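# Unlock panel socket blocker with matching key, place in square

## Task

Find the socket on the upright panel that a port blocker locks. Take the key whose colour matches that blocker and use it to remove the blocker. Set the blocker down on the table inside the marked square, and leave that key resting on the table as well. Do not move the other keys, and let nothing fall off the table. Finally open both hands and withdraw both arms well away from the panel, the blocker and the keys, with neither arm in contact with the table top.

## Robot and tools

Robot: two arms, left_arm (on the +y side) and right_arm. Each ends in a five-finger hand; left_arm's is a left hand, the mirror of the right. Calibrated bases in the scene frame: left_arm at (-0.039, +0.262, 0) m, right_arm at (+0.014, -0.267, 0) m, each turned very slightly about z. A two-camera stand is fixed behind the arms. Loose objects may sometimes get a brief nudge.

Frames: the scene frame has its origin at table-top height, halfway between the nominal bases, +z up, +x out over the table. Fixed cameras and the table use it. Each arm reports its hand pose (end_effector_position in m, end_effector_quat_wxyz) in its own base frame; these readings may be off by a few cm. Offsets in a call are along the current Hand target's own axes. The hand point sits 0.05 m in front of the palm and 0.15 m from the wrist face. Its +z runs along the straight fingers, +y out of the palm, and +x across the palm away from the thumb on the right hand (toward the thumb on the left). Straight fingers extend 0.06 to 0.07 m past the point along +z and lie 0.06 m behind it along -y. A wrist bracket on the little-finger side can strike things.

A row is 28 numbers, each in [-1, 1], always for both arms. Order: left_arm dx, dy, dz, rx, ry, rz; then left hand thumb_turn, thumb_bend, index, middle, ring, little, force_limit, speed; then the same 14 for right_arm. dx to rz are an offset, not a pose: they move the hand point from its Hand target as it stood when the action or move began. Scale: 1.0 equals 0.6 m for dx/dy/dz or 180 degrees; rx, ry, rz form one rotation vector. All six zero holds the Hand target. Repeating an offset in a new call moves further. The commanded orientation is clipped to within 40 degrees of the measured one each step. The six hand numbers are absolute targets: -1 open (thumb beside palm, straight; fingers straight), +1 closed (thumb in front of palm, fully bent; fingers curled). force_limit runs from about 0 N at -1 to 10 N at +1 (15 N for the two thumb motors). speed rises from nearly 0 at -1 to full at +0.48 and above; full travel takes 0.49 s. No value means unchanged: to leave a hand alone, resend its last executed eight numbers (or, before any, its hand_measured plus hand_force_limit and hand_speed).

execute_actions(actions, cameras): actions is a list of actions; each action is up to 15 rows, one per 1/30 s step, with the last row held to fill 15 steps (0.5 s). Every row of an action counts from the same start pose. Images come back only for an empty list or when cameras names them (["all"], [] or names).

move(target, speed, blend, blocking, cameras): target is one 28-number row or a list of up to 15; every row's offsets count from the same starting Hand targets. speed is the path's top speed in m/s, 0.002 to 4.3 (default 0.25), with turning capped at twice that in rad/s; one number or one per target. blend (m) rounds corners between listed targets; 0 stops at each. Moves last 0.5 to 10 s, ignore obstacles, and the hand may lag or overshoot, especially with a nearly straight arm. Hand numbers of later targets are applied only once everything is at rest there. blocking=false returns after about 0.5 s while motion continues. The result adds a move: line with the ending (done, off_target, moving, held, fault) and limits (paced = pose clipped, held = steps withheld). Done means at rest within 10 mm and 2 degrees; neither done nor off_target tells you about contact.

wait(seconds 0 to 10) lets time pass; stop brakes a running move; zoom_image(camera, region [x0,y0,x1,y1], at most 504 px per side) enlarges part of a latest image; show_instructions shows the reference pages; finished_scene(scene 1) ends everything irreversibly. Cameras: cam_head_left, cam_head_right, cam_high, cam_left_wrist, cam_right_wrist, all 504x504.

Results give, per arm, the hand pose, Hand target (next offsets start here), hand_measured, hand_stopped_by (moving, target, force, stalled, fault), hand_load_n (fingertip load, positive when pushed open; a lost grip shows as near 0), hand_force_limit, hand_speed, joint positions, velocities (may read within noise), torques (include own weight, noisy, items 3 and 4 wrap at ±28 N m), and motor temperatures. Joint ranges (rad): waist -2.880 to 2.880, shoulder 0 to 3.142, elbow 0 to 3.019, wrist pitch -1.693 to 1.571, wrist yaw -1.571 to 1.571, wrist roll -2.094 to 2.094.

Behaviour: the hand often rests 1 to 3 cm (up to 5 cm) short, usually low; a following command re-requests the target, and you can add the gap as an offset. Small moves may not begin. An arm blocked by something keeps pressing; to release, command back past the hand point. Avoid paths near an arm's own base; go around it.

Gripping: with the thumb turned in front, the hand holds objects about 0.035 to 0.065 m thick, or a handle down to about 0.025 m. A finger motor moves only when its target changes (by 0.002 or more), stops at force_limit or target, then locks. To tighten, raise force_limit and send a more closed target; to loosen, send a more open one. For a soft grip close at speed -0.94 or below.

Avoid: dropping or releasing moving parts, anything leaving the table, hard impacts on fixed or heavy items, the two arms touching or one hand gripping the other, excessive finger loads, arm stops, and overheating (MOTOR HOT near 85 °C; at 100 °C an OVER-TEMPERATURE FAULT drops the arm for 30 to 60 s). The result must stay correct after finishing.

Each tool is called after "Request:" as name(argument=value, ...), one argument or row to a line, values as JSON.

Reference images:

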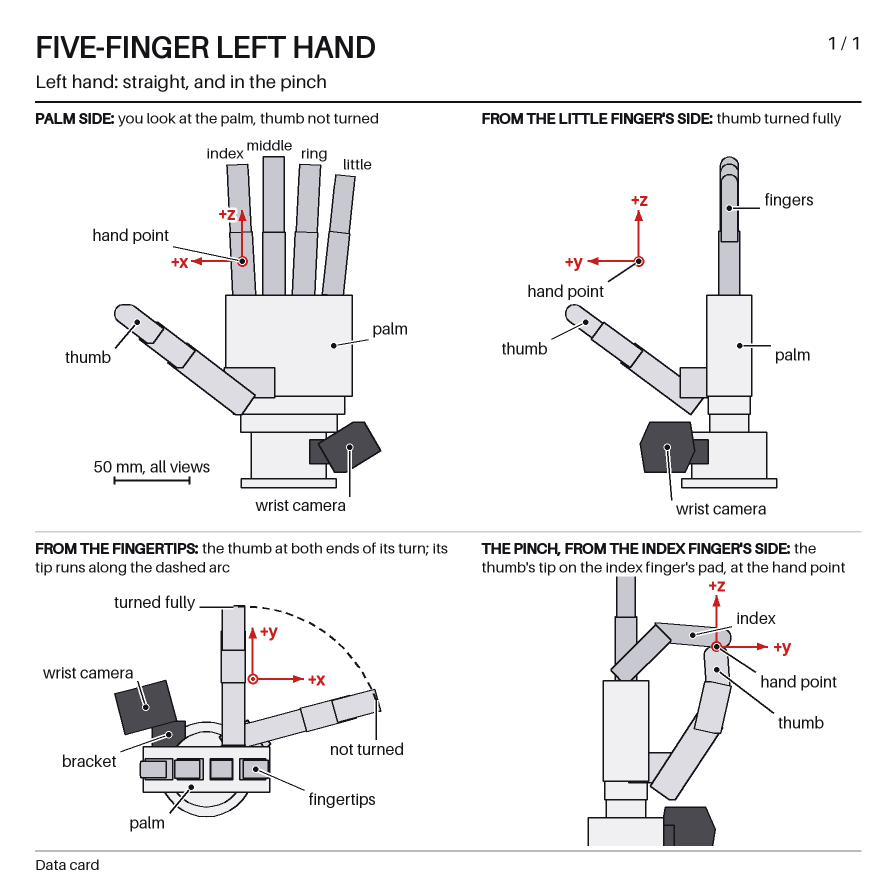

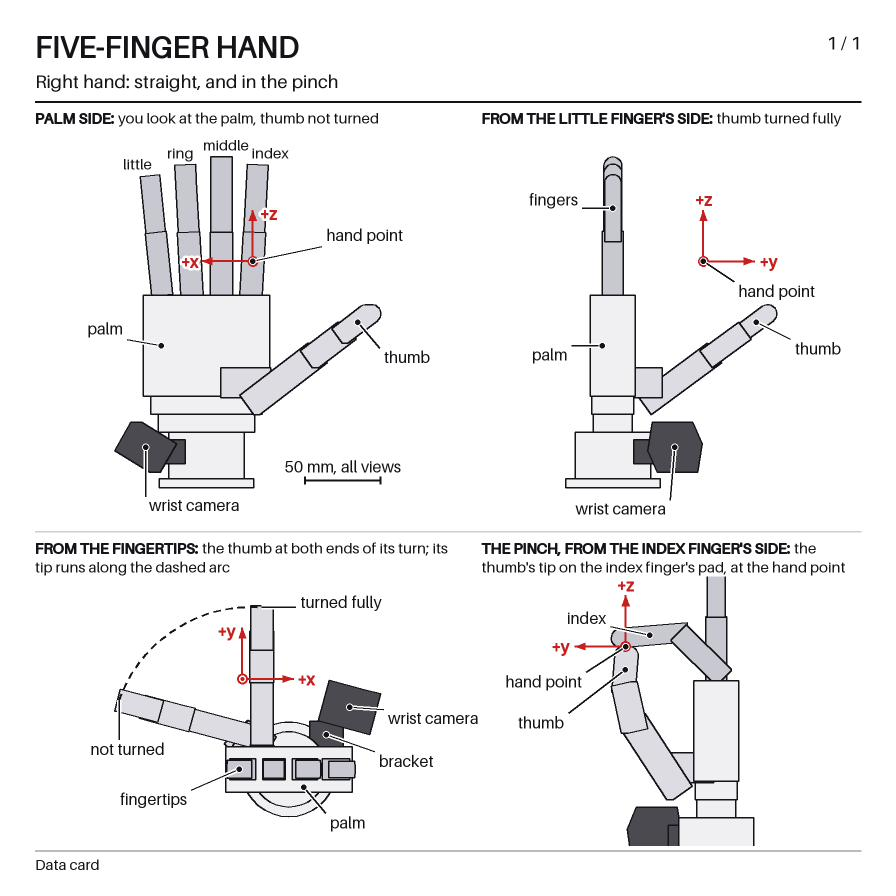

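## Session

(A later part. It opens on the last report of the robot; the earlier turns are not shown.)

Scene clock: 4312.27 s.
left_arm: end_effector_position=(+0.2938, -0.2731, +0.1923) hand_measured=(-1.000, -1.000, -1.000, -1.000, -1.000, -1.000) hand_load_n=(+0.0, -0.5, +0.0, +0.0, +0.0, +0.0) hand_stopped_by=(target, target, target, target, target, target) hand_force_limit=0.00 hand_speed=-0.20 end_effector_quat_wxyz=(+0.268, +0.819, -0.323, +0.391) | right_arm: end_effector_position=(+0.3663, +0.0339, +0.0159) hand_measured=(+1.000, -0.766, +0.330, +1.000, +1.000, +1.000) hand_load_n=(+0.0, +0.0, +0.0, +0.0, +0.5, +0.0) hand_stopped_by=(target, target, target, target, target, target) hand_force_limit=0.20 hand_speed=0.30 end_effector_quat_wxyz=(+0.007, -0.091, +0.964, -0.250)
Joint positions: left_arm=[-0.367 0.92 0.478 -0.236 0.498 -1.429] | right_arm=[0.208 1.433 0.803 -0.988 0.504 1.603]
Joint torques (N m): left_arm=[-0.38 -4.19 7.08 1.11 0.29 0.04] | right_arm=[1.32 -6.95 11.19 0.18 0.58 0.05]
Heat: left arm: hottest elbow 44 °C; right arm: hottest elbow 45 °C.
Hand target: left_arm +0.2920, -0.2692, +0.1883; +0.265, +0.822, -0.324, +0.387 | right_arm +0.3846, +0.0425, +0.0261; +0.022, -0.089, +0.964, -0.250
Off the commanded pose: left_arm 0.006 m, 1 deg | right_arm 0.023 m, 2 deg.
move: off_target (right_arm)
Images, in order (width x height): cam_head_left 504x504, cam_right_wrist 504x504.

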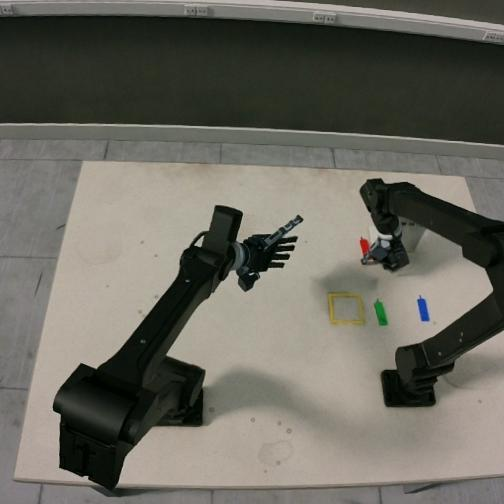

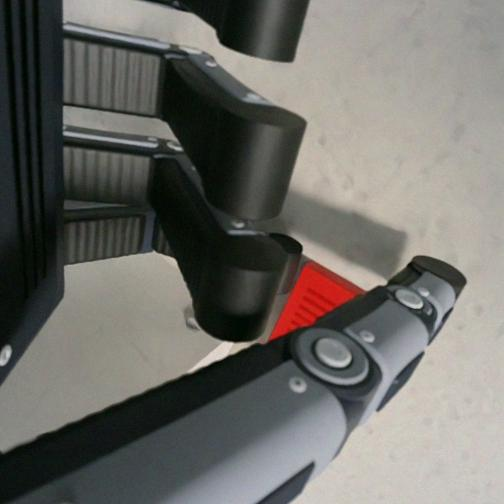

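Request:
move(
  target=[
    [0,0,0,0,0,0,-1,-1,-1,-1,-1,-1,0,-0.2,0.02697,-0.02675,-0.12813,0,0,0,1.0,-0.765,0.33,1,1,1,0.2,0.3],
    [0,0,0,0,0,0,-1,-1,-1,-1,-1,-1,0,-0.2,-0.0633,0.00478,-0.22007,-0.161,0.01417,0.0573,1.0,-0.765,-1,1,1,1,0.2,0.3],
  ],
  speed=0.15,
  cameras=["cam_right_wrist","cam_head_left","cam_high"],
)

Request:
zoom_image(
  camera="cam_head_left",
  region=[330, 180, 450, 300],
)

Scene clock: 4384.63 s.
left_arm: end_effector_position=(+0.2938, -0.2731, +0.1923) hand_measured=(-1.000, -1.000, -1.000, -1.000, -1.000, -1.000) hand_load_n=(+0.0, -0.5, +0.0, +0.0, +0.5, +0.0) hand_stopped_by=(target, target, target, target, target, target) hand_force_limit=0.00 hand_speed=-0.20 end_effector_quat_wxyz=(+0.268, +0.819, -0.323, +0.391) | right_arm: end_effector_position=(+0.3889, +0.1178, +0.1243) hand_measured=(+1.000, -0.766, -1.000, +1.000, +1.000, +1.000) hand_load_n=(+0.0, +0.0, +0.0, +0.0, +0.0, +0.0) hand_stopped_by=(target, target, target, target, target, target) hand_force_limit=0.20 hand_speed=0.30 end_effector_quat_wxyz=(-0.018, -0.013, +1.000, -0.004)
Joint positions: left_arm=[-0.367 0.92 0.478 -0.236 0.498 -1.429] | right_arm=[0.16 1.367 1.044 -1.284 0.003 1.705]
Joint torques (N m): left_arm=[-0.32 -4.19 7.1 1.1 0.28 0.05] | right_arm=[-1.2 -7.06 13.49 0.46 -0.09 0.02]
Heat: left arm: hottest elbow 44 °C; right arm: hottest elbow 44 °C.
Hand target: left_arm +0.2920, -0.2692, +0.1883; +0.265, +0.822, -0.324, +0.387 | right_arm +0.4101, +0.1151, +0.1400; +0.000, +0.000, +1.000, +0.000
Off the commanded pose: left_arm 0.006 m, 1 deg | right_arm 0.027 m, 2 deg.
move: off_target (right_arm); target 2's new numbers were sent with right_arm's hand 0.027 m and 3 deg from that target
Images, in order (width x height): cam_head_left 504x504, cam_high 504x504, cam_right_wrist 504x504.

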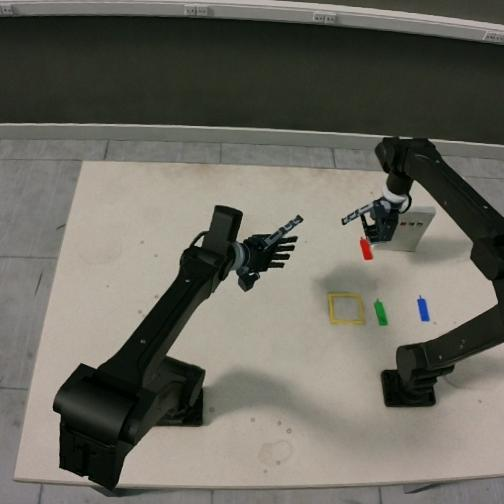

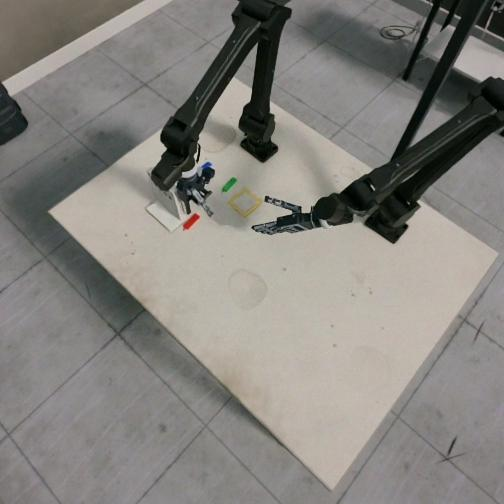

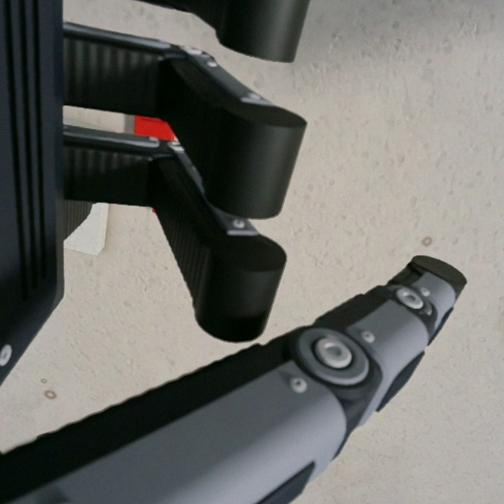

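Scaled by 4.200 from the camera's 504x504 image, which has a finer 720x720 frame.

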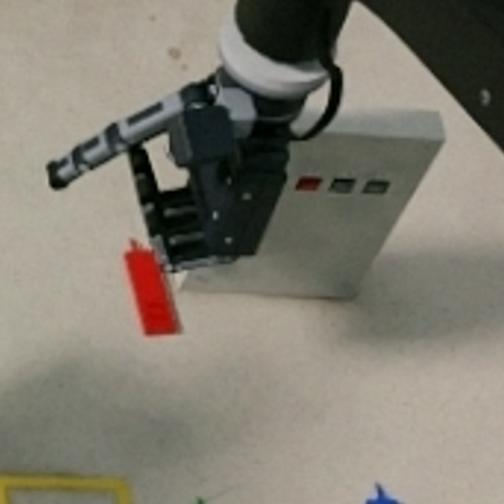

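Request:
move(
  target=[
    [0,0,0,0,0,0,-1,-1,-1,-1,-1,-1,0,-0.2,-0.08,0.004,0.04,0,0,0,1.0,-0.765,-1,1,1,1,0.2,0.3],
    [0,0,0,0,0,0,-1,-1,-1,-1,-1,-1,0,-0.2,-0.08,0.004,0.07,0,0,0,1.0,-0.765,-1,1,1,1,0.2,0.3],
  ],
  speed=[0.12,0.04],
  cameras=["cam_right_wrist","cam_head_left","cam_high"],
)

Request:
zoom_image(
  camera="cam_high",
  region=[140, 160, 240, 260],
)

Request:
zoom_image(
  camera="cam_head_left",
  region=[330, 190, 410, 270],
)

Scene clock: 4401.53 s.
left_arm: end_effector_position=(+0.2938, -0.2731, +0.1923) hand_measured=(-1.000, -1.000, -1.000, -1.000, -1.000, -1.000) hand_load_n=(-0.5, +0.0, +0.0, +0.0, +0.0, +0.0) hand_stopped_by=(target, target, target, target, target, target) hand_force_limit=0.00 hand_speed=-0.20 end_effector_quat_wxyz=(+0.268, +0.819, -0.323, +0.391) | right_arm: end_effector_position=(+0.4462, +0.1219, +0.0944) hand_measured=(+1.000, -0.766, -1.000, +1.000, +1.000, +1.000) hand_load_n=(+0.0, +0.0, +0.0, +0.5, +0.5, +0.0) hand_stopped_by=(target, target, target, target, target, target) hand_force_limit=0.20 hand_speed=0.30 end_effector_quat_wxyz=(-0.009, -0.007, +1.000, -0.003)
Joint positions: left_arm=[-0.367 0.92 0.478 -0.236 0.498 -1.429] | right_arm=[0.149 1.529 1.13 -1.191 0.003 1.705]
Joint torques (N m): left_arm=[-0.38 -4.25 7.09 1.13 0.27 0.05] | right_arm=[-1.08 -10.11 10.43 0.8 -0.05 -0.07]
Heat: left arm: hottest elbow 44 °C; right arm: hottest elbow 46 °C.
Hand target: left_arm +0.2920, -0.2692, +0.1883; +0.265, +0.822, -0.324, +0.387 | right_arm +0.4581, +0.1173, +0.0980; +0.000, +0.000, +1.000, +0.000
Off the commanded pose: left_arm 0.006 m, 1 deg | right_arm 0.013 m, 1 deg.
move: off_target (right_arm)
Images, in order (width x height): cam_head_left 504x504, cam_high 504x504, cam_right_wrist 504x504.

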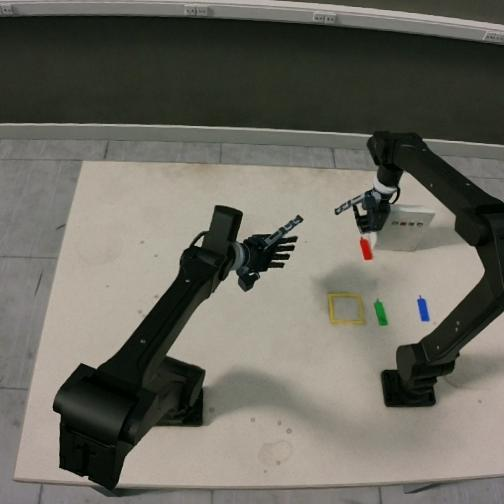

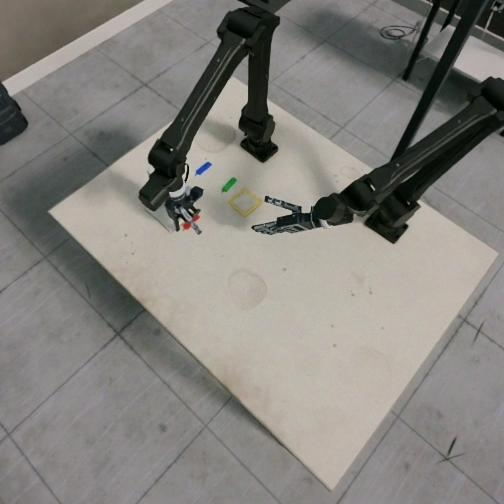

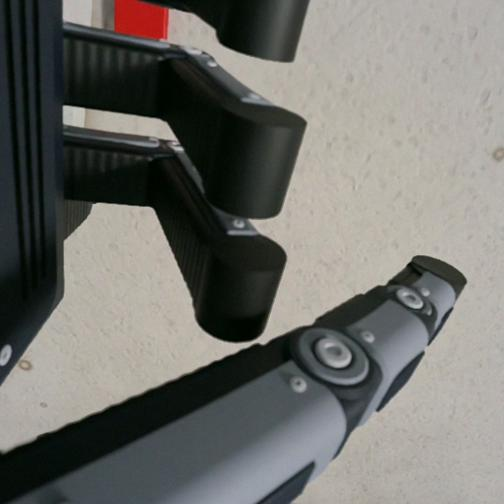

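Scaled by 5.040 from the camera's 504x504 image, which has a finer 720x720 frame.

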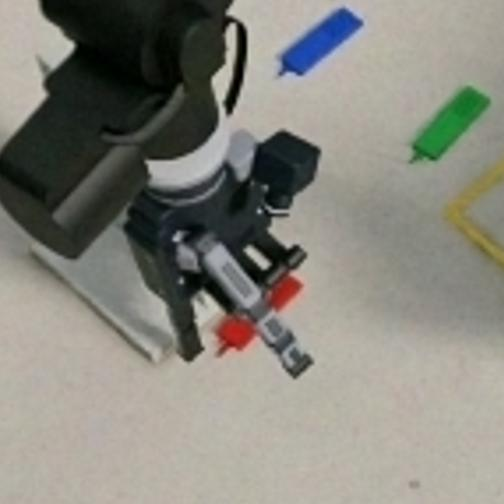

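Scaled by 6.300 from the camera's 504x504 image, which has a finer 720x720 frame.

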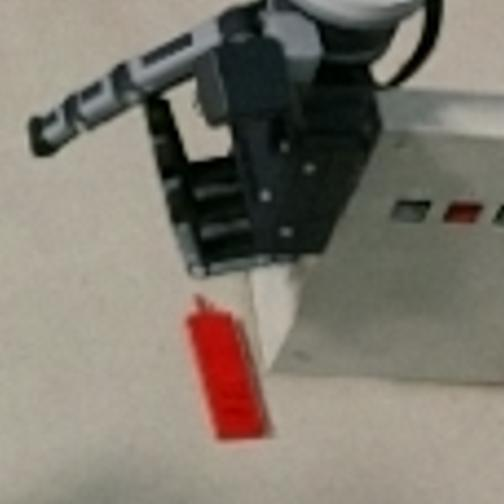

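Request:
move(
  target=[0,0,0,0,0,0,-1,-1,-1,-1,-1,-1,0,-0.2,0.01,0.0,0.03667,0,0,0,1.0,-0.765,-1,1,1,1,0.2,0.3],
  speed=0.03,
  cameras=["cam_high","cam_head_left"],
)

Request:
zoom_image(
  camera="cam_high",
  region=[150, 190, 210, 250],
)

Request:
zoom_image(
  camera="cam_head_left",
  region=[340, 210, 390, 260],
)

Scene clock: 4408.20 s.
left_arm: end_effector_position=(+0.2938, -0.2731, +0.1923) hand_measured=(-1.000, -1.000, -1.000, -1.000, -1.000, -1.000) hand_load_n=(+0.0, +0.0, +0.0, +0.0, +0.0, +0.0) hand_stopped_by=(target, target, target, target, target, target) hand_force_limit=0.00 hand_speed=-0.20 end_effector_quat_wxyz=(+0.268, +0.819, -0.323, +0.391) | right_arm: end_effector_position=(+0.4487, +0.1223, +0.0802) hand_measured=(+1.000, -0.766, -1.000, +1.000, +1.000, +1.000) hand_load_n=(+0.0, -0.5, +0.0, +0.0, +0.0, +0.0) hand_stopped_by=(target, target, target, target, target, target) hand_force_limit=0.20 hand_speed=0.30 end_effector_quat_wxyz=(+0.001, -0.007, +1.000, -0.001)
Joint positions: left_arm=[-0.367 0.92 0.478 -0.236 0.498 -1.429] | right_arm=[0.149 1.538 1.098 -1.13 0.003 1.705]
Joint torques (N m): left_arm=[-0.32 -4.37 7.06 1.14 0.28 0.04] | right_arm=[-1.49 -10.17 8.42 1.02 0.02 -0.08]
Heat: left arm: hottest elbow 44 °C; right arm: hottest elbow 45 °C.
Hand target: left_arm +0.2920, -0.2692, +0.1883; +0.265, +0.822, -0.324, +0.387 | right_arm +0.4521, +0.1173, +0.0761; +0.000, +0.000, +1.000, +0.000
Off the commanded pose: left_arm 0.006 m, 1 deg | right_arm 0.007 m, 1 deg.
move: done
Images, in order (width x height): cam_head_left 504x504, cam_high 504x504.

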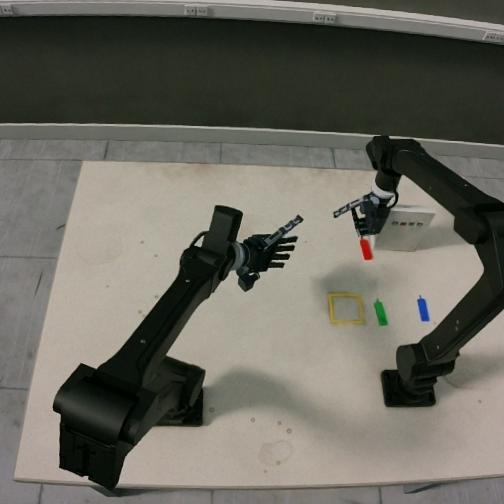

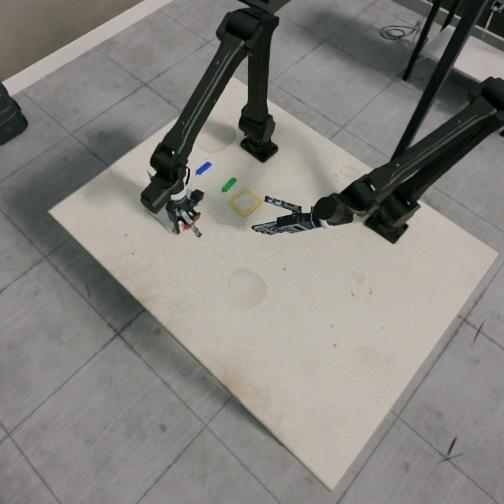

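Scaled by 8.400 from the camera's 504x504 image, which has a finer 720x720 frame.

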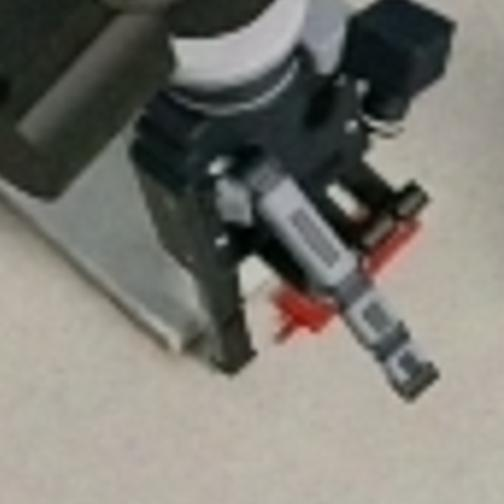

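Scaled by 10.080 from the camera's 504x504 image, which has a finer 720x720 frame.

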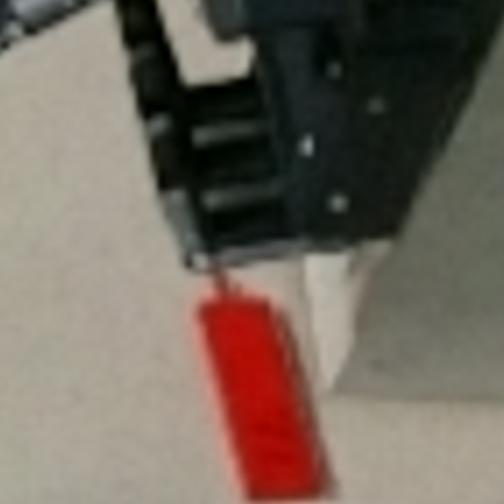

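Request:
move(
  target=[0,0,0,0,0,0,-1,-1,-1,-1,-1,-1,0,-0.2,0.01,0.0,0.015,0,0,0,1.0,-0.765,-1,1,1,1,0.2,0.3],
  speed=0.03,
  cameras=["cam_high"],
)

Request:
zoom_image(
  camera="cam_high",
  region=[165, 210, 205, 250],
)

Scene clock: 4417.67 s.
left_arm: end_effector_position=(+0.2938, -0.2731, +0.1923) hand_measured=(-1.000, -1.000, -1.000, -1.000, -1.000, -1.000) hand_load_n=(+0.5, +0.0, +0.0, +0.0, +0.0, +0.0) hand_stopped_by=(target, target, target, target, target, target) hand_force_limit=0.00 hand_speed=-0.20 end_effector_quat_wxyz=(+0.268, +0.819, -0.323, +0.391) | right_arm: end_effector_position=(+0.4457, +0.1218, +0.0742) hand_measured=(+1.000, -0.766, -1.000, +1.000, +1.000, +1.000) hand_load_n=(+0.0, +0.0, +0.0, +0.0, +0.0, +0.0) hand_stopped_by=(target, target, target, target, target, target) hand_force_limit=0.20 hand_speed=0.30 end_effector_quat_wxyz=(+0.000, -0.007, +1.000, -0.001)
Joint positions: left_arm=[-0.367 0.92 0.478 -0.236 0.498 -1.429] | right_arm=[0.149 1.538 1.081 -1.113 0.003 1.705]
Joint torques (N m): left_arm=[-0.38 -4.25 7.06 1.1 0.28 0.05] | right_arm=[-0.79 -10.11 7.46 1.4 -0.05 -0.03]
Heat: left arm: hottest elbow 44 °C; right arm: hottest elbow 45 °C.
Hand target: left_arm +0.2920, -0.2692, +0.1883; +0.265, +0.822, -0.324, +0.387 | right_arm +0.4461, +0.1173, +0.0670; +0.000, +0.000, +1.000, +0.000
Off the commanded pose: left_arm 0.006 m, 1 deg | right_arm 0.008 m, 1 deg.
move: done
Images, in order (width x height): cam_high 504x504.

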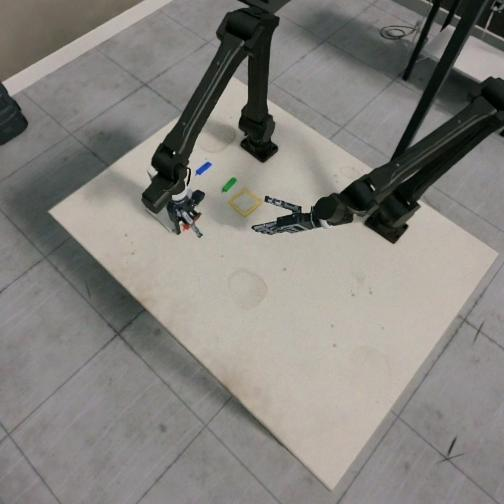

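Scaled by 12.600 from the camera's 504x504 image, which has a finer 720x720 frame.

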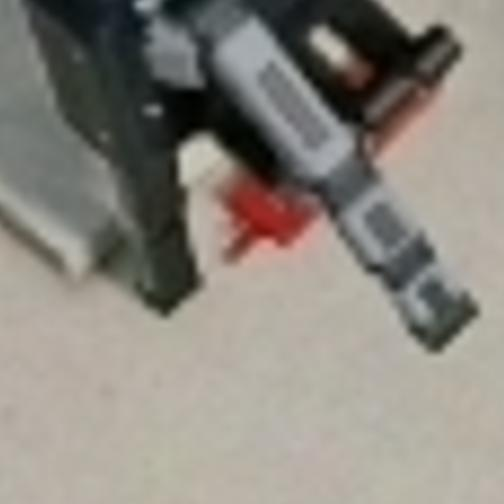

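Request:
move(
  target=[0,0,0,0,0,0,-1,-1,-1,-1,-1,-1,0,-0.2,0.028,0.015,0.0017,0.0038,0.0252,0,1.0,-0.765,-1,1,1,1,0.2,0.3],
  speed=0.03,
  cameras=["cam_high","cam_head_left"],
)

Request:
zoom_image(
  camera="cam_high",
  region=[165, 200, 215, 250],
)

Request:
zoom_image(
  camera="cam_head_left",
  region=[340, 215, 390, 265],
)

Scene clock: 4441.87 s.
left_arm: end_effector_position=(+0.2938, -0.2731, +0.1923) hand_measured=(-1.000, -1.000, -1.000, -1.000, -1.000, -1.000) hand_load_n=(+0.0, +0.0, +0.0, +0.0, +0.0, +0.0) hand_stopped_by=(target, target, target, target, target, target) hand_force_limit=0.00 hand_speed=-0.20 end_effector_quat_wxyz=(+0.268, +0.819, -0.323, +0.391) | right_arm: end_effector_position=(+0.4345, +0.1205, +0.0728) hand_measured=(+1.000, -0.766, -1.000, +1.000, +1.000, +1.000) hand_load_n=(+0.0, +0.0, -0.5, +0.0, +0.0, +0.0) hand_stopped_by=(target, target, target, target, target, target) hand_force_limit=0.20 hand_speed=0.30 end_effector_quat_wxyz=(-0.022, +0.002, +1.000, -0.004)
Joint positions: left_arm=[-0.367 0.92 0.478 -0.236 0.498 -1.429] | right_arm=[0.151 1.538 1.081 -1.159 0.002 1.725]
Joint torques (N m): left_arm=[-0.38 -4.25 7.12 1.1 0.28 0.05] | right_arm=[1.08 -8.06 9.21 -0.12 0.09 0.02]
Heat: left arm: hottest elbow 44 °C; right arm: hottest elbow 43 °C.
Hand target: left_arm +0.2920, -0.2692, +0.1883; +0.265, +0.822, -0.324, +0.387 | right_arm +0.4293, +0.1263, +0.0660; -0.040, +0.000, +0.999, -0.006
Off the commanded pose: left_arm 0.006 m, 1 deg | right_arm 0.010 m, 2 deg.
move: done
Images, in order (width x height): cam_head_left 504x504, cam_high 504x504.

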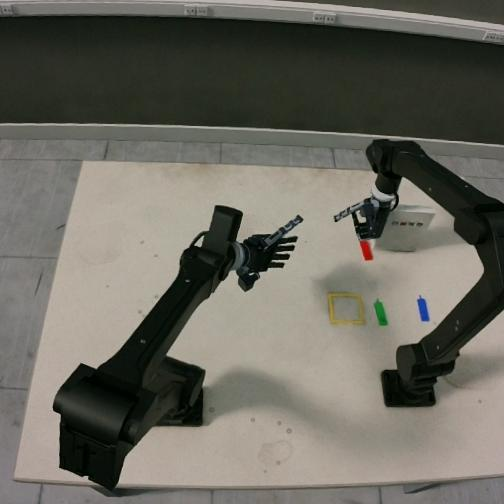

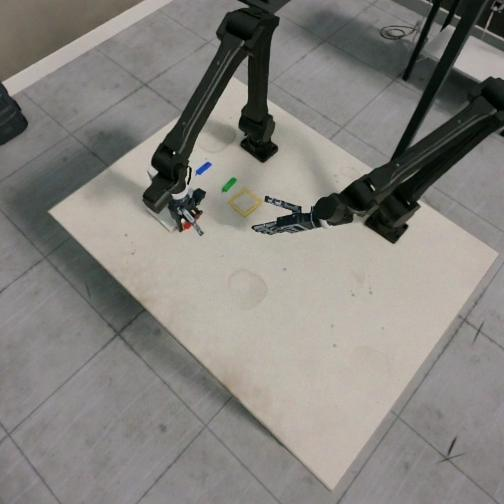

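Scaled by 10.080 from the camera's 504x504 image, which has a finer 720x720 frame.

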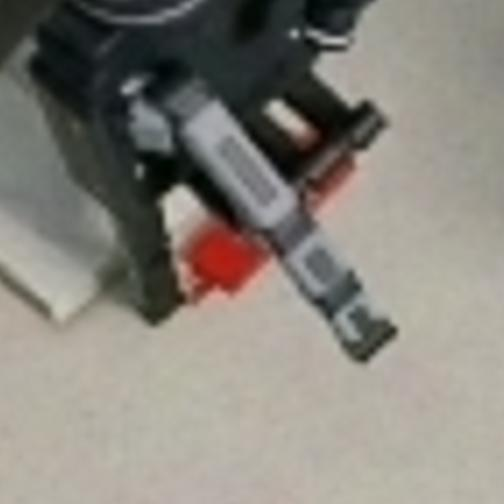

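Scaled by 10.080 from the camera's 504x504 image, which has a finer 720x720 frame.

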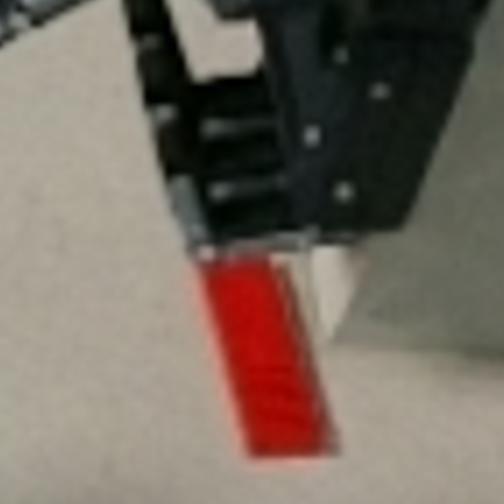

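Request:
move(
  target=[0,0,0,0,0,0,-1,-1,-1,-1,-1,-1,0,-0.2,0.0422,0.0017,0.00505,0.00567,0.03778,0,1.0,-0.765,-1,1,1,1,0.2,0.3],
  speed=0.03,
  cameras=["cam_high","cam_head_left"],
)

Request:
zoom_image(
  camera="cam_high",
  region=[165, 200, 215, 250],
)

Request:
zoom_image(
  camera="cam_head_left",
  region=[340, 225, 390, 275],
)

Scene clock: 4450.93 s.
left_arm: end_effector_position=(+0.2938, -0.2731, +0.1923) hand_measured=(-1.000, -1.000, -1.000, -1.000, -1.000, -1.000) hand_load_n=(+0.0, +0.0, +0.0, +0.0, +0.0, +0.0) hand_stopped_by=(target, target, target, target, target, target) hand_force_limit=0.00 hand_speed=-0.20 end_effector_quat_wxyz=(+0.268, +0.819, -0.323, +0.391) | right_arm: end_effector_position=(+0.4080, +0.1203, +0.0716) hand_measured=(+1.000, -0.766, -1.000, +1.000, +1.000, +1.000) hand_load_n=(+0.0, +0.0, +0.0, +0.5, +0.0, +0.0) hand_stopped_by=(target, target, target, target, target, target) hand_force_limit=0.20 hand_speed=0.30 end_effector_quat_wxyz=(-0.078, +0.003, +0.997, -0.013)
Joint positions: left_arm=[-0.367 0.92 0.478 -0.236 0.498 -1.429] | right_arm=[0.16 1.549 1.094 -1.275 0.001 1.736]
Joint torques (N m): left_arm=[-0.44 -4.13 7.1 1.1 0.28 0.05] | right_arm=[1.08 -8.53 9.61 -0.91 -0.17 -0.02]
Heat: left arm: hottest elbow 44 °C; right arm: hottest elbow 43 °C.
Hand target: left_arm +0.2920, -0.2692, +0.1883; +0.265, +0.822, -0.324, +0.387 | right_arm +0.4038, +0.1274, +0.0650; -0.099, +0.000, +0.995, -0.015
Off the commanded pose: left_arm 0.006 m, 1 deg | right_arm 0.011 m, 2 deg.
move: off_target (right_arm)
Images, in order (width x height): cam_head_left 504x504, cam_high 504x504.

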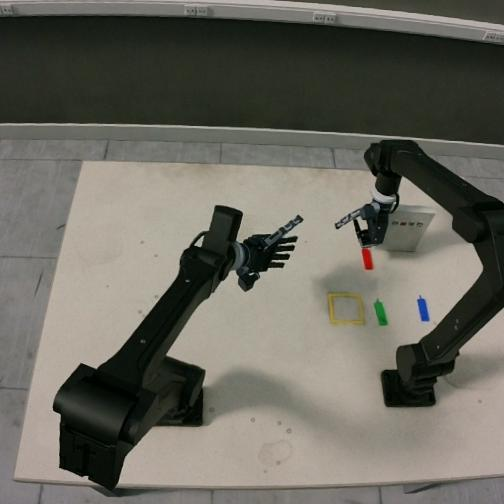

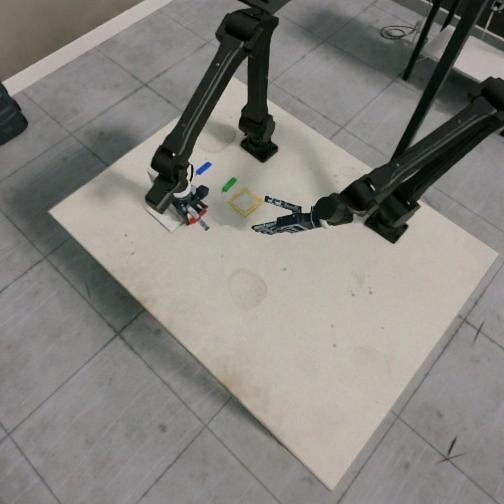

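Scaled by 10.080 from the camera's 504x504 image, which has a finer 720x720 frame.

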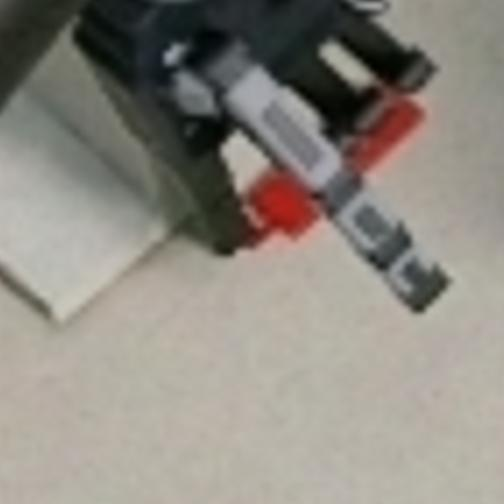

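Scaled by 10.080 from the camera's 504x504 image, which has a finer 720x720 frame.

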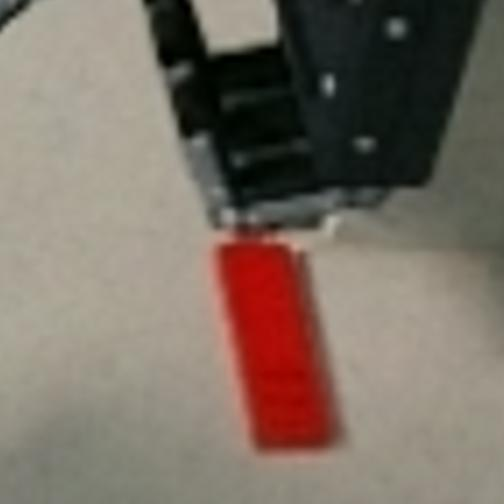

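Request:
move(
  target=[0,0,0,0,0,0,-1,-1,-1,-1,-1,-1,0,-0.2,0.02419,0.0009,0.0048,0.00331,0.02203,0,1.0,-0.765,-1,1,1,1,0.2,0.3],
  speed=0.03,
  cameras=["cam_head_left"],
)

Request:
zoom_image(
  camera="cam_head_left",
  region=[340, 230, 390, 280],
)

Scene clock: 4459.33 s.
left_arm: end_effector_position=(+0.2938, -0.2731, +0.1923) hand_measured=(-1.000, -1.000, -1.000, -1.000, -1.000, -1.000) hand_load_n=(+0.0, +0.0, +0.0, +0.0, +0.0, +0.0) hand_stopped_by=(target, target, target, target, target, target) hand_force_limit=0.00 hand_speed=-0.20 end_effector_quat_wxyz=(+0.268, +0.819, -0.323, +0.391) | right_arm: end_effector_position=(+0.3919, +0.1205, +0.0703) hand_measured=(+1.000, -0.766, -1.000, +1.000, +1.000, +1.000) hand_load_n=(+0.0, +0.0, +0.0, +0.0, +0.0, +0.0) hand_stopped_by=(target, target, target, target, target, target) hand_force_limit=0.20 hand_speed=0.30 end_effector_quat_wxyz=(-0.115, +0.003, +0.993, -0.018)
Joint positions: left_arm=[-0.367 0.92 0.478 -0.236 0.498 -1.429] | right_arm=[0.166 1.562 1.103 -1.344 -0.002 1.742]
Joint torques (N m): left_arm=[-0.44 -4.13 7.1 1.13 0.28 0.04] | right_arm=[1.32 -8.7 9.42 -0.73 -0.22 -0.01]
Heat: left arm: hottest elbow 44 °C; right arm: hottest elbow 43 °C.
Hand target: left_arm +0.2920, -0.2692, +0.1883; +0.265, +0.822, -0.324, +0.387 | right_arm +0.3889, +0.1279, +0.0649; -0.133, +0.000, +0.991, -0.020
Off the commanded pose: left_arm 0.006 m, 1 deg | right_arm 0.010 m, 2 deg.
move: done
Images, in order (width x height): cam_head_left 504x504.

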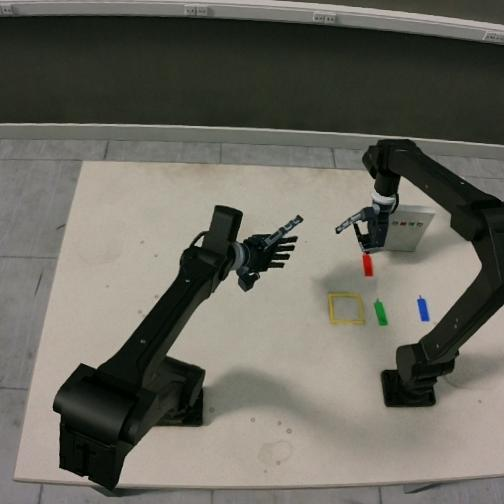

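Scaled by 10.080 from the camera's 504x504 image, which has a finer 720x720 frame.

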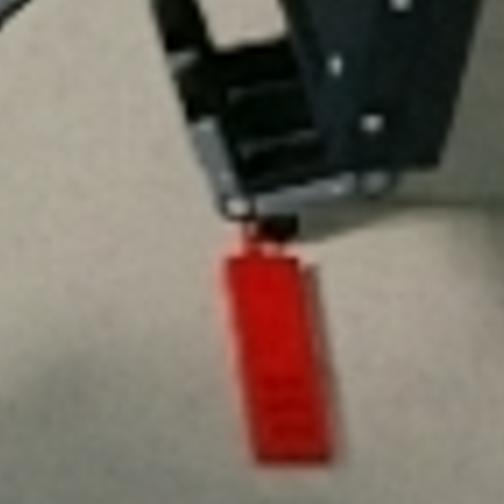

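Request:
move(
  target=[
    [0,0,0,0,0,0,-1,-1,-1,-1,-1,-1,0,-0.2,0.03075,-0.00462,-0.11247,0,0,0,1.0,-0.765,-1,1,1,1,0.2,0.3],
    [0,0,0,0,0,0,-1,-1,-1,-1,-1,-1,0,-0.2,0.10298,-0.11765,-0.0969,0.2279,-0.1065,-0.028,0.8,-0.765,0.3,0.3,1,1,0.2,0.3],
  ],
  speed=[0.1,0.15],
  cameras=["cam_head_left","cam_right_wrist"],
)

Scene clock: 4479.77 s.
left_arm: end_effector_position=(+0.2938, -0.2731, +0.1923) hand_measured=(-1.000, -1.000, -1.000, -1.000, -1.000, -1.000) hand_load_n=(+0.0, +0.0, +0.0, +0.0, +0.0, +0.0) hand_stopped_by=(target, target, target, target, target, target) hand_force_limit=0.00 hand_speed=-0.20 end_effector_quat_wxyz=(+0.268, +0.819, -0.323, +0.391) | right_arm: end_effector_position=(+0.3437, +0.0547, +0.1347) hand_measured=(+0.800, -0.766, +0.300, +0.300, +1.000, +1.000) hand_load_n=(+0.0, +0.0, +0.0, +0.0, +0.0, +0.0) hand_stopped_by=(target, target, target, target, target, target) hand_force_limit=0.20 hand_speed=0.30 end_effector_quat_wxyz=(+0.022, -0.094, +0.927, -0.361)
Joint positions: left_arm=[-0.367 0.92 0.478 -0.236 0.498 -1.429] | right_arm=[0.421 1.299 0.973 -1.475 0.711 1.875]
Joint torques (N m): left_arm=[-0.38 -4.13 7.1 1.13 0.28 0.05] | right_arm=[1.03 -8.18 8.51 0.49 0.74 0.02]
Heat: left arm: hottest elbow 44 °C; right arm: hottest elbow 43 °C.
Hand target: left_arm +0.2920, -0.2692, +0.1883; +0.265, +0.822, -0.324, +0.387 | right_arm +0.3451, +0.0600, +0.1401; +0.037, -0.092, +0.928, -0.359
Off the commanded pose: left_arm 0.006 m, 1 deg | right_arm 0.008 m, 2 deg.
move: done
Images, in order (width x height): cam_head_left 504x504, cam_right_wrist 504x504.

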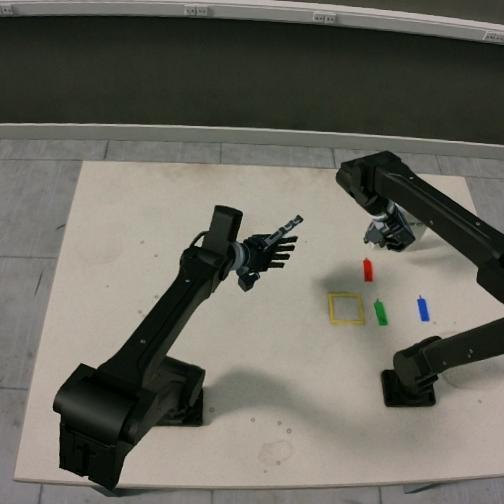

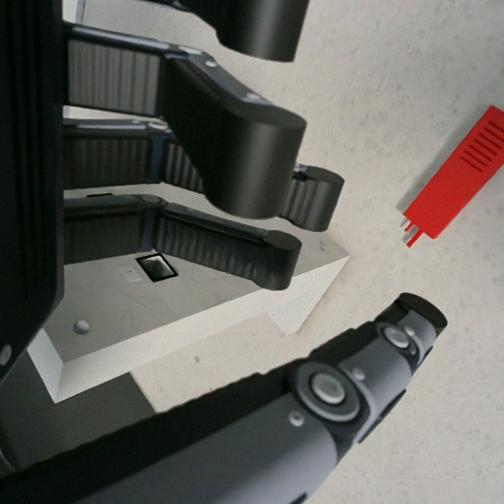

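Request:
move(
  target=[0,0,0,0,0,0,-1,-1,-1,-1,-1,-1,0,-0.2,0.02523,0.05108,0.12693,0.00126,-0.00462,0.0042,0.8,-0.765,0.3,0.3,1,1,0.2,0.3],
  speed=0.1,
  cameras=["cam_head_left","cam_right_wrist"],
)

Scene clock: 4500.77 s.
left_arm: end_effector_position=(+0.2938, -0.2731, +0.1923) hand_measured=(-1.000, -1.000, -1.000, -1.000, -1.000, -1.000) hand_load_n=(+0.0, +0.0, +0.0, +0.0, +0.0, +0.0) hand_stopped_by=(target, target, target, target, target, target) hand_force_limit=0.00 hand_speed=-0.20 end_effector_quat_wxyz=(+0.268, +0.819, -0.323, +0.391) | right_arm: end_effector_position=(+0.3349, +0.0338, +0.0634) hand_measured=(+0.800, -0.766, +0.300, +0.300, +1.000, +1.000) hand_load_n=(+0.0, +0.0, +0.0, +0.0, +0.0, +0.0) hand_stopped_by=(target, target, target, target, target, target) hand_force_limit=0.20 hand_speed=0.30 end_effector_quat_wxyz=(+0.048, -0.091, +0.928, -0.359)
Joint positions: left_arm=[-0.367 0.92 0.478 -0.236 0.498 -1.429] | right_arm=[0.377 1.296 0.764 -1.171 0.731 1.802]
Joint torques (N m): left_arm=[-0.38 -4.13 7.09 1.13 0.28 0.05] | right_arm=[-0.97 -6.42 7.9 0.81 0.74 -0.22]
Heat: left arm: hottest elbow 44 °C; right arm: hottest elbow 42 °C.
Hand target: left_arm +0.2920, -0.2692, +0.1883; +0.265, +0.822, -0.324, +0.387 | right_arm +0.3364, +0.0291, +0.0632; +0.047, -0.089, +0.928, -0.359
Off the commanded pose: left_arm 0.006 m, 1 deg | right_arm 0.005 m, 0 deg.
move: done
Images, in order (width x height): cam_head_left 504x504, cam_right_wrist 504x504.

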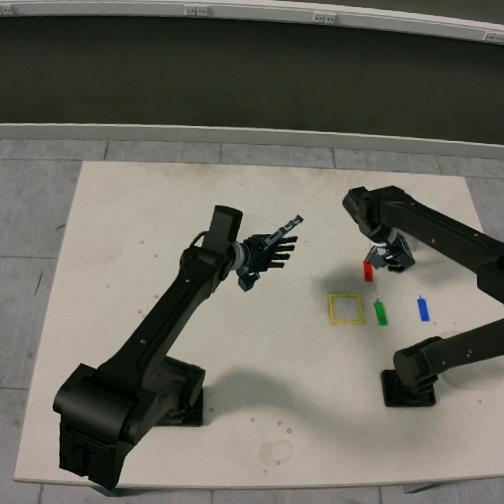

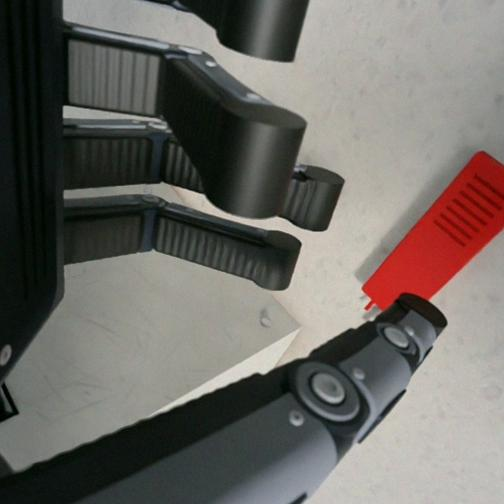

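Request:
move(
  target=[0,0,0,0,0,0,-1,-1,-1,-1,-1,-1,0,-0.2,0.0073,0.04294,0.03508,-0.00076,0.00277,-0.00251,0.8,-0.765,0.3,0.3,1,1,0.2,0.3],
  speed=0.06,
  cameras=["cam_right_wrist"],
)

Scene clock: 4515.40 s.
left_arm: end_effector_position=(+0.2938, -0.2731, +0.1923) hand_measured=(-1.000, -1.000, -1.000, -1.000, -1.000, -1.000) hand_load_n=(-0.5, +0.0, +0.0, +0.0, +0.0, +0.0) hand_stopped_by=(target, target, target, target, target, target) hand_force_limit=0.00 hand_speed=-0.20 end_effector_quat_wxyz=(+0.268, +0.819, -0.323, +0.391) | right_arm: end_effector_position=(+0.3305, +0.0325, +0.0329) hand_measured=(+0.800, -0.766, +0.300, +0.300, +1.000, +1.000) hand_load_n=(+0.0, +0.0, +0.5, +0.0, +0.0, +0.0) hand_stopped_by=(target, target, target, target, target, target) hand_force_limit=0.20 hand_speed=0.30 end_effector_quat_wxyz=(+0.041, -0.094, +0.927, -0.360)
Joint positions: left_arm=[-0.367 0.92 0.478 -0.236 0.498 -1.429] | right_arm=[0.377 1.348 0.718 -1.087 0.729 1.801]
Joint torques (N m): left_arm=[-0.32 -4.19 7.09 1.16 0.28 0.04] | right_arm=[-0.32 -6.3 7.51 0.72 0.55 -0.01]
Heat: left arm: hottest elbow 44 °C; right arm: hottest elbow 41 °C.
Hand target: left_arm +0.2920, -0.2692, +0.1883; +0.265, +0.822, -0.324, +0.387 | right_arm +0.3317, +0.0330, +0.0301; +0.041, -0.091, +0.928, -0.359
Off the commanded pose: left_arm 0.006 m, 1 deg | right_arm 0.003 m, 0 deg.
move: done
Images, in order (width x height): cam_right_wrist 504x504.

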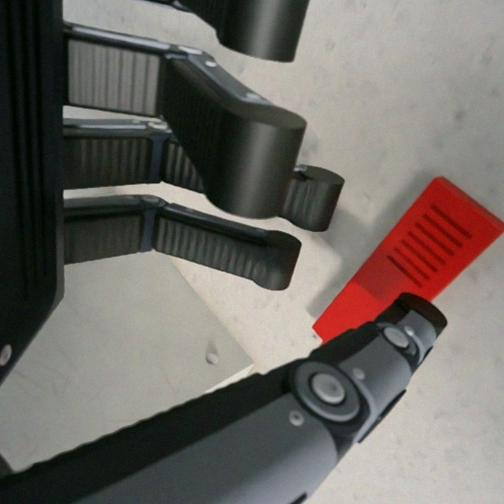

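Request:
move(
  target=[0,0,0,0,0,0,-1,-1,-1,-1,-1,-1,0,-0.2,-0.00352,0.03132,0.00646,0,0,0,0.8,-0.765,0.3,0.3,1,1,0.2,0.3],
  speed=0.04,
  cameras=["cam_right_wrist"],
)

Scene clock: 4524.87 s.
left_arm: end_effector_position=(+0.2938, -0.2731, +0.1923) hand_measured=(-1.000, -1.000, -1.000, -1.000, -1.000, -1.000) hand_load_n=(+0.0, +0.0, +0.0, +0.0, +0.0, +0.0) hand_stopped_by=(target, target, target, target, target, target) hand_force_limit=0.00 hand_speed=-0.20 end_effector_quat_wxyz=(+0.268, +0.819, -0.323, +0.391) | right_arm: end_effector_position=(+0.3313, +0.0393, +0.0178) hand_measured=(+0.800, -0.766, +0.300, +0.300, +1.000, +1.000) hand_load_n=(+0.0, +0.0, +0.0, -0.5, +0.0, +0.0) hand_stopped_by=(target, target, target, target, target, target) hand_force_limit=0.20 hand_speed=0.30 end_effector_quat_wxyz=(+0.038, -0.089, +0.928, -0.360)
Joint positions: left_arm=[-0.367 0.92 0.478 -0.236 0.498 -1.429] | right_arm=[0.397 1.397 0.714 -1.063 0.723 1.842]
Joint torques (N m): left_arm=[-0.44 -4.19 7.09 1.1 0.28 0.05] | right_arm=[1.61 -6.07 6.99 0.75 0.57 0]
Heat: left arm: hottest elbow 44 °C; right arm: hottest elbow 40 °C.
Hand target: left_arm +0.2920, -0.2692, +0.1883; +0.265, +0.822, -0.324, +0.387 | right_arm +0.3318, +0.0446, +0.0146; +0.041, -0.091, +0.928, -0.359
Off the commanded pose: left_arm 0.006 m, 1 deg | right_arm 0.006 m, 0 deg.
move: done
Images, in order (width x height): cam_right_wrist 504x504.

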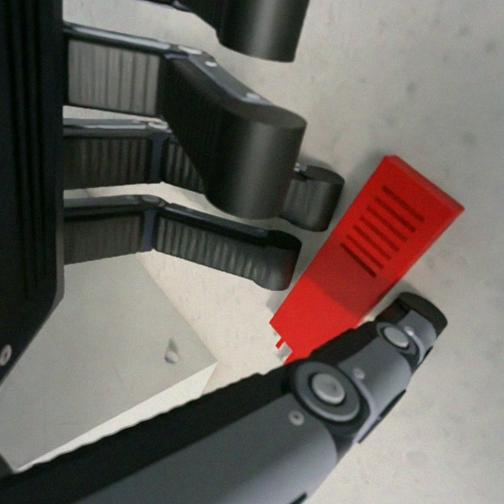

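Request:
execute_actions(
  actions=[
    [[0,0,0,0,0,0,-1,-1,-1,-1,-1,-1,0,-0.2,0,0,0,0,0,0,0.8,-0.5,0.3,0.3,1,1,0.2,-0.8]],
    [[0,0,0,0,0,0,-1,-1,-1,-1,-1,-1,0,-0.2,0,0,0,0,0,0,0.8,-0.5,0.3,0.3,1,1,0.2,-0.8]],
    [[0,0,0,0,0,0,-1,-1,-1,-1,-1,-1,0,-0.2,0,0,0,0,0,0,0.8,-0.5,0.3,0.3,1,1,0.2,-0.8]],
  ],
  cameras=["cam_right_wrist"],
)

Scene clock: 4533.77 s.
left_arm: end_effector_position=(+0.2938, -0.2731, +0.1923) hand_measured=(-1.000, -1.000, -1.000, -1.000, -1.000, -1.000) hand_load_n=(+0.0, +0.0, +0.0, +0.0, +0.0, +0.0) hand_stopped_by=(target, target, target, target, target, target) hand_force_limit=0.00 hand_speed=-0.20 end_effector_quat_wxyz=(+0.268, +0.819, -0.323, +0.391) | right_arm: end_effector_position=(+0.3314, +0.0393, +0.0178) hand_measured=(+0.800, -0.648, +0.300, +0.300, +1.000, +1.000) hand_load_n=(+0.5, +8.5, +0.5, +4.5, +0.0, +0.0) hand_stopped_by=(target, force, target, target, target, target) hand_force_limit=0.20 hand_speed=-0.80 end_effector_quat_wxyz=(+0.039, -0.089, +0.928, -0.360)
Joint positions: left_arm=[-0.367 0.92 0.478 -0.236 0.498 -1.429] | right_arm=[0.397 1.397 0.714 -1.063 0.723 1.844]
Joint torques (N m): left_arm=[-0.21 -4.31 7.1 1.14 0.28 0.05] | right_arm=[1.08 -6.42 6.97 0.54 0.53 0.03]
Heat: left arm: hottest elbow 44 °C; right arm: hottest elbow 40 °C.
Hand target: left_arm +0.2920, -0.2692, +0.1883; +0.265, +0.822, -0.324, +0.387 | right_arm +0.3318, +0.0446, +0.0146; +0.041, -0.091, +0.928, -0.359
Off the commanded pose: left_arm 0.006 m, 1 deg | right_arm 0.006 m, 0 deg.
Images, in order (width x height): cam_right_wrist 504x504.

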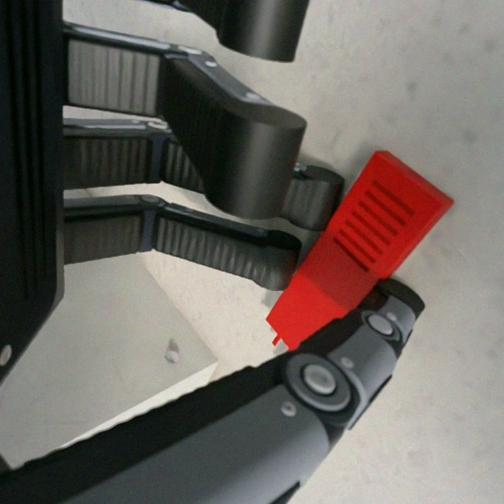

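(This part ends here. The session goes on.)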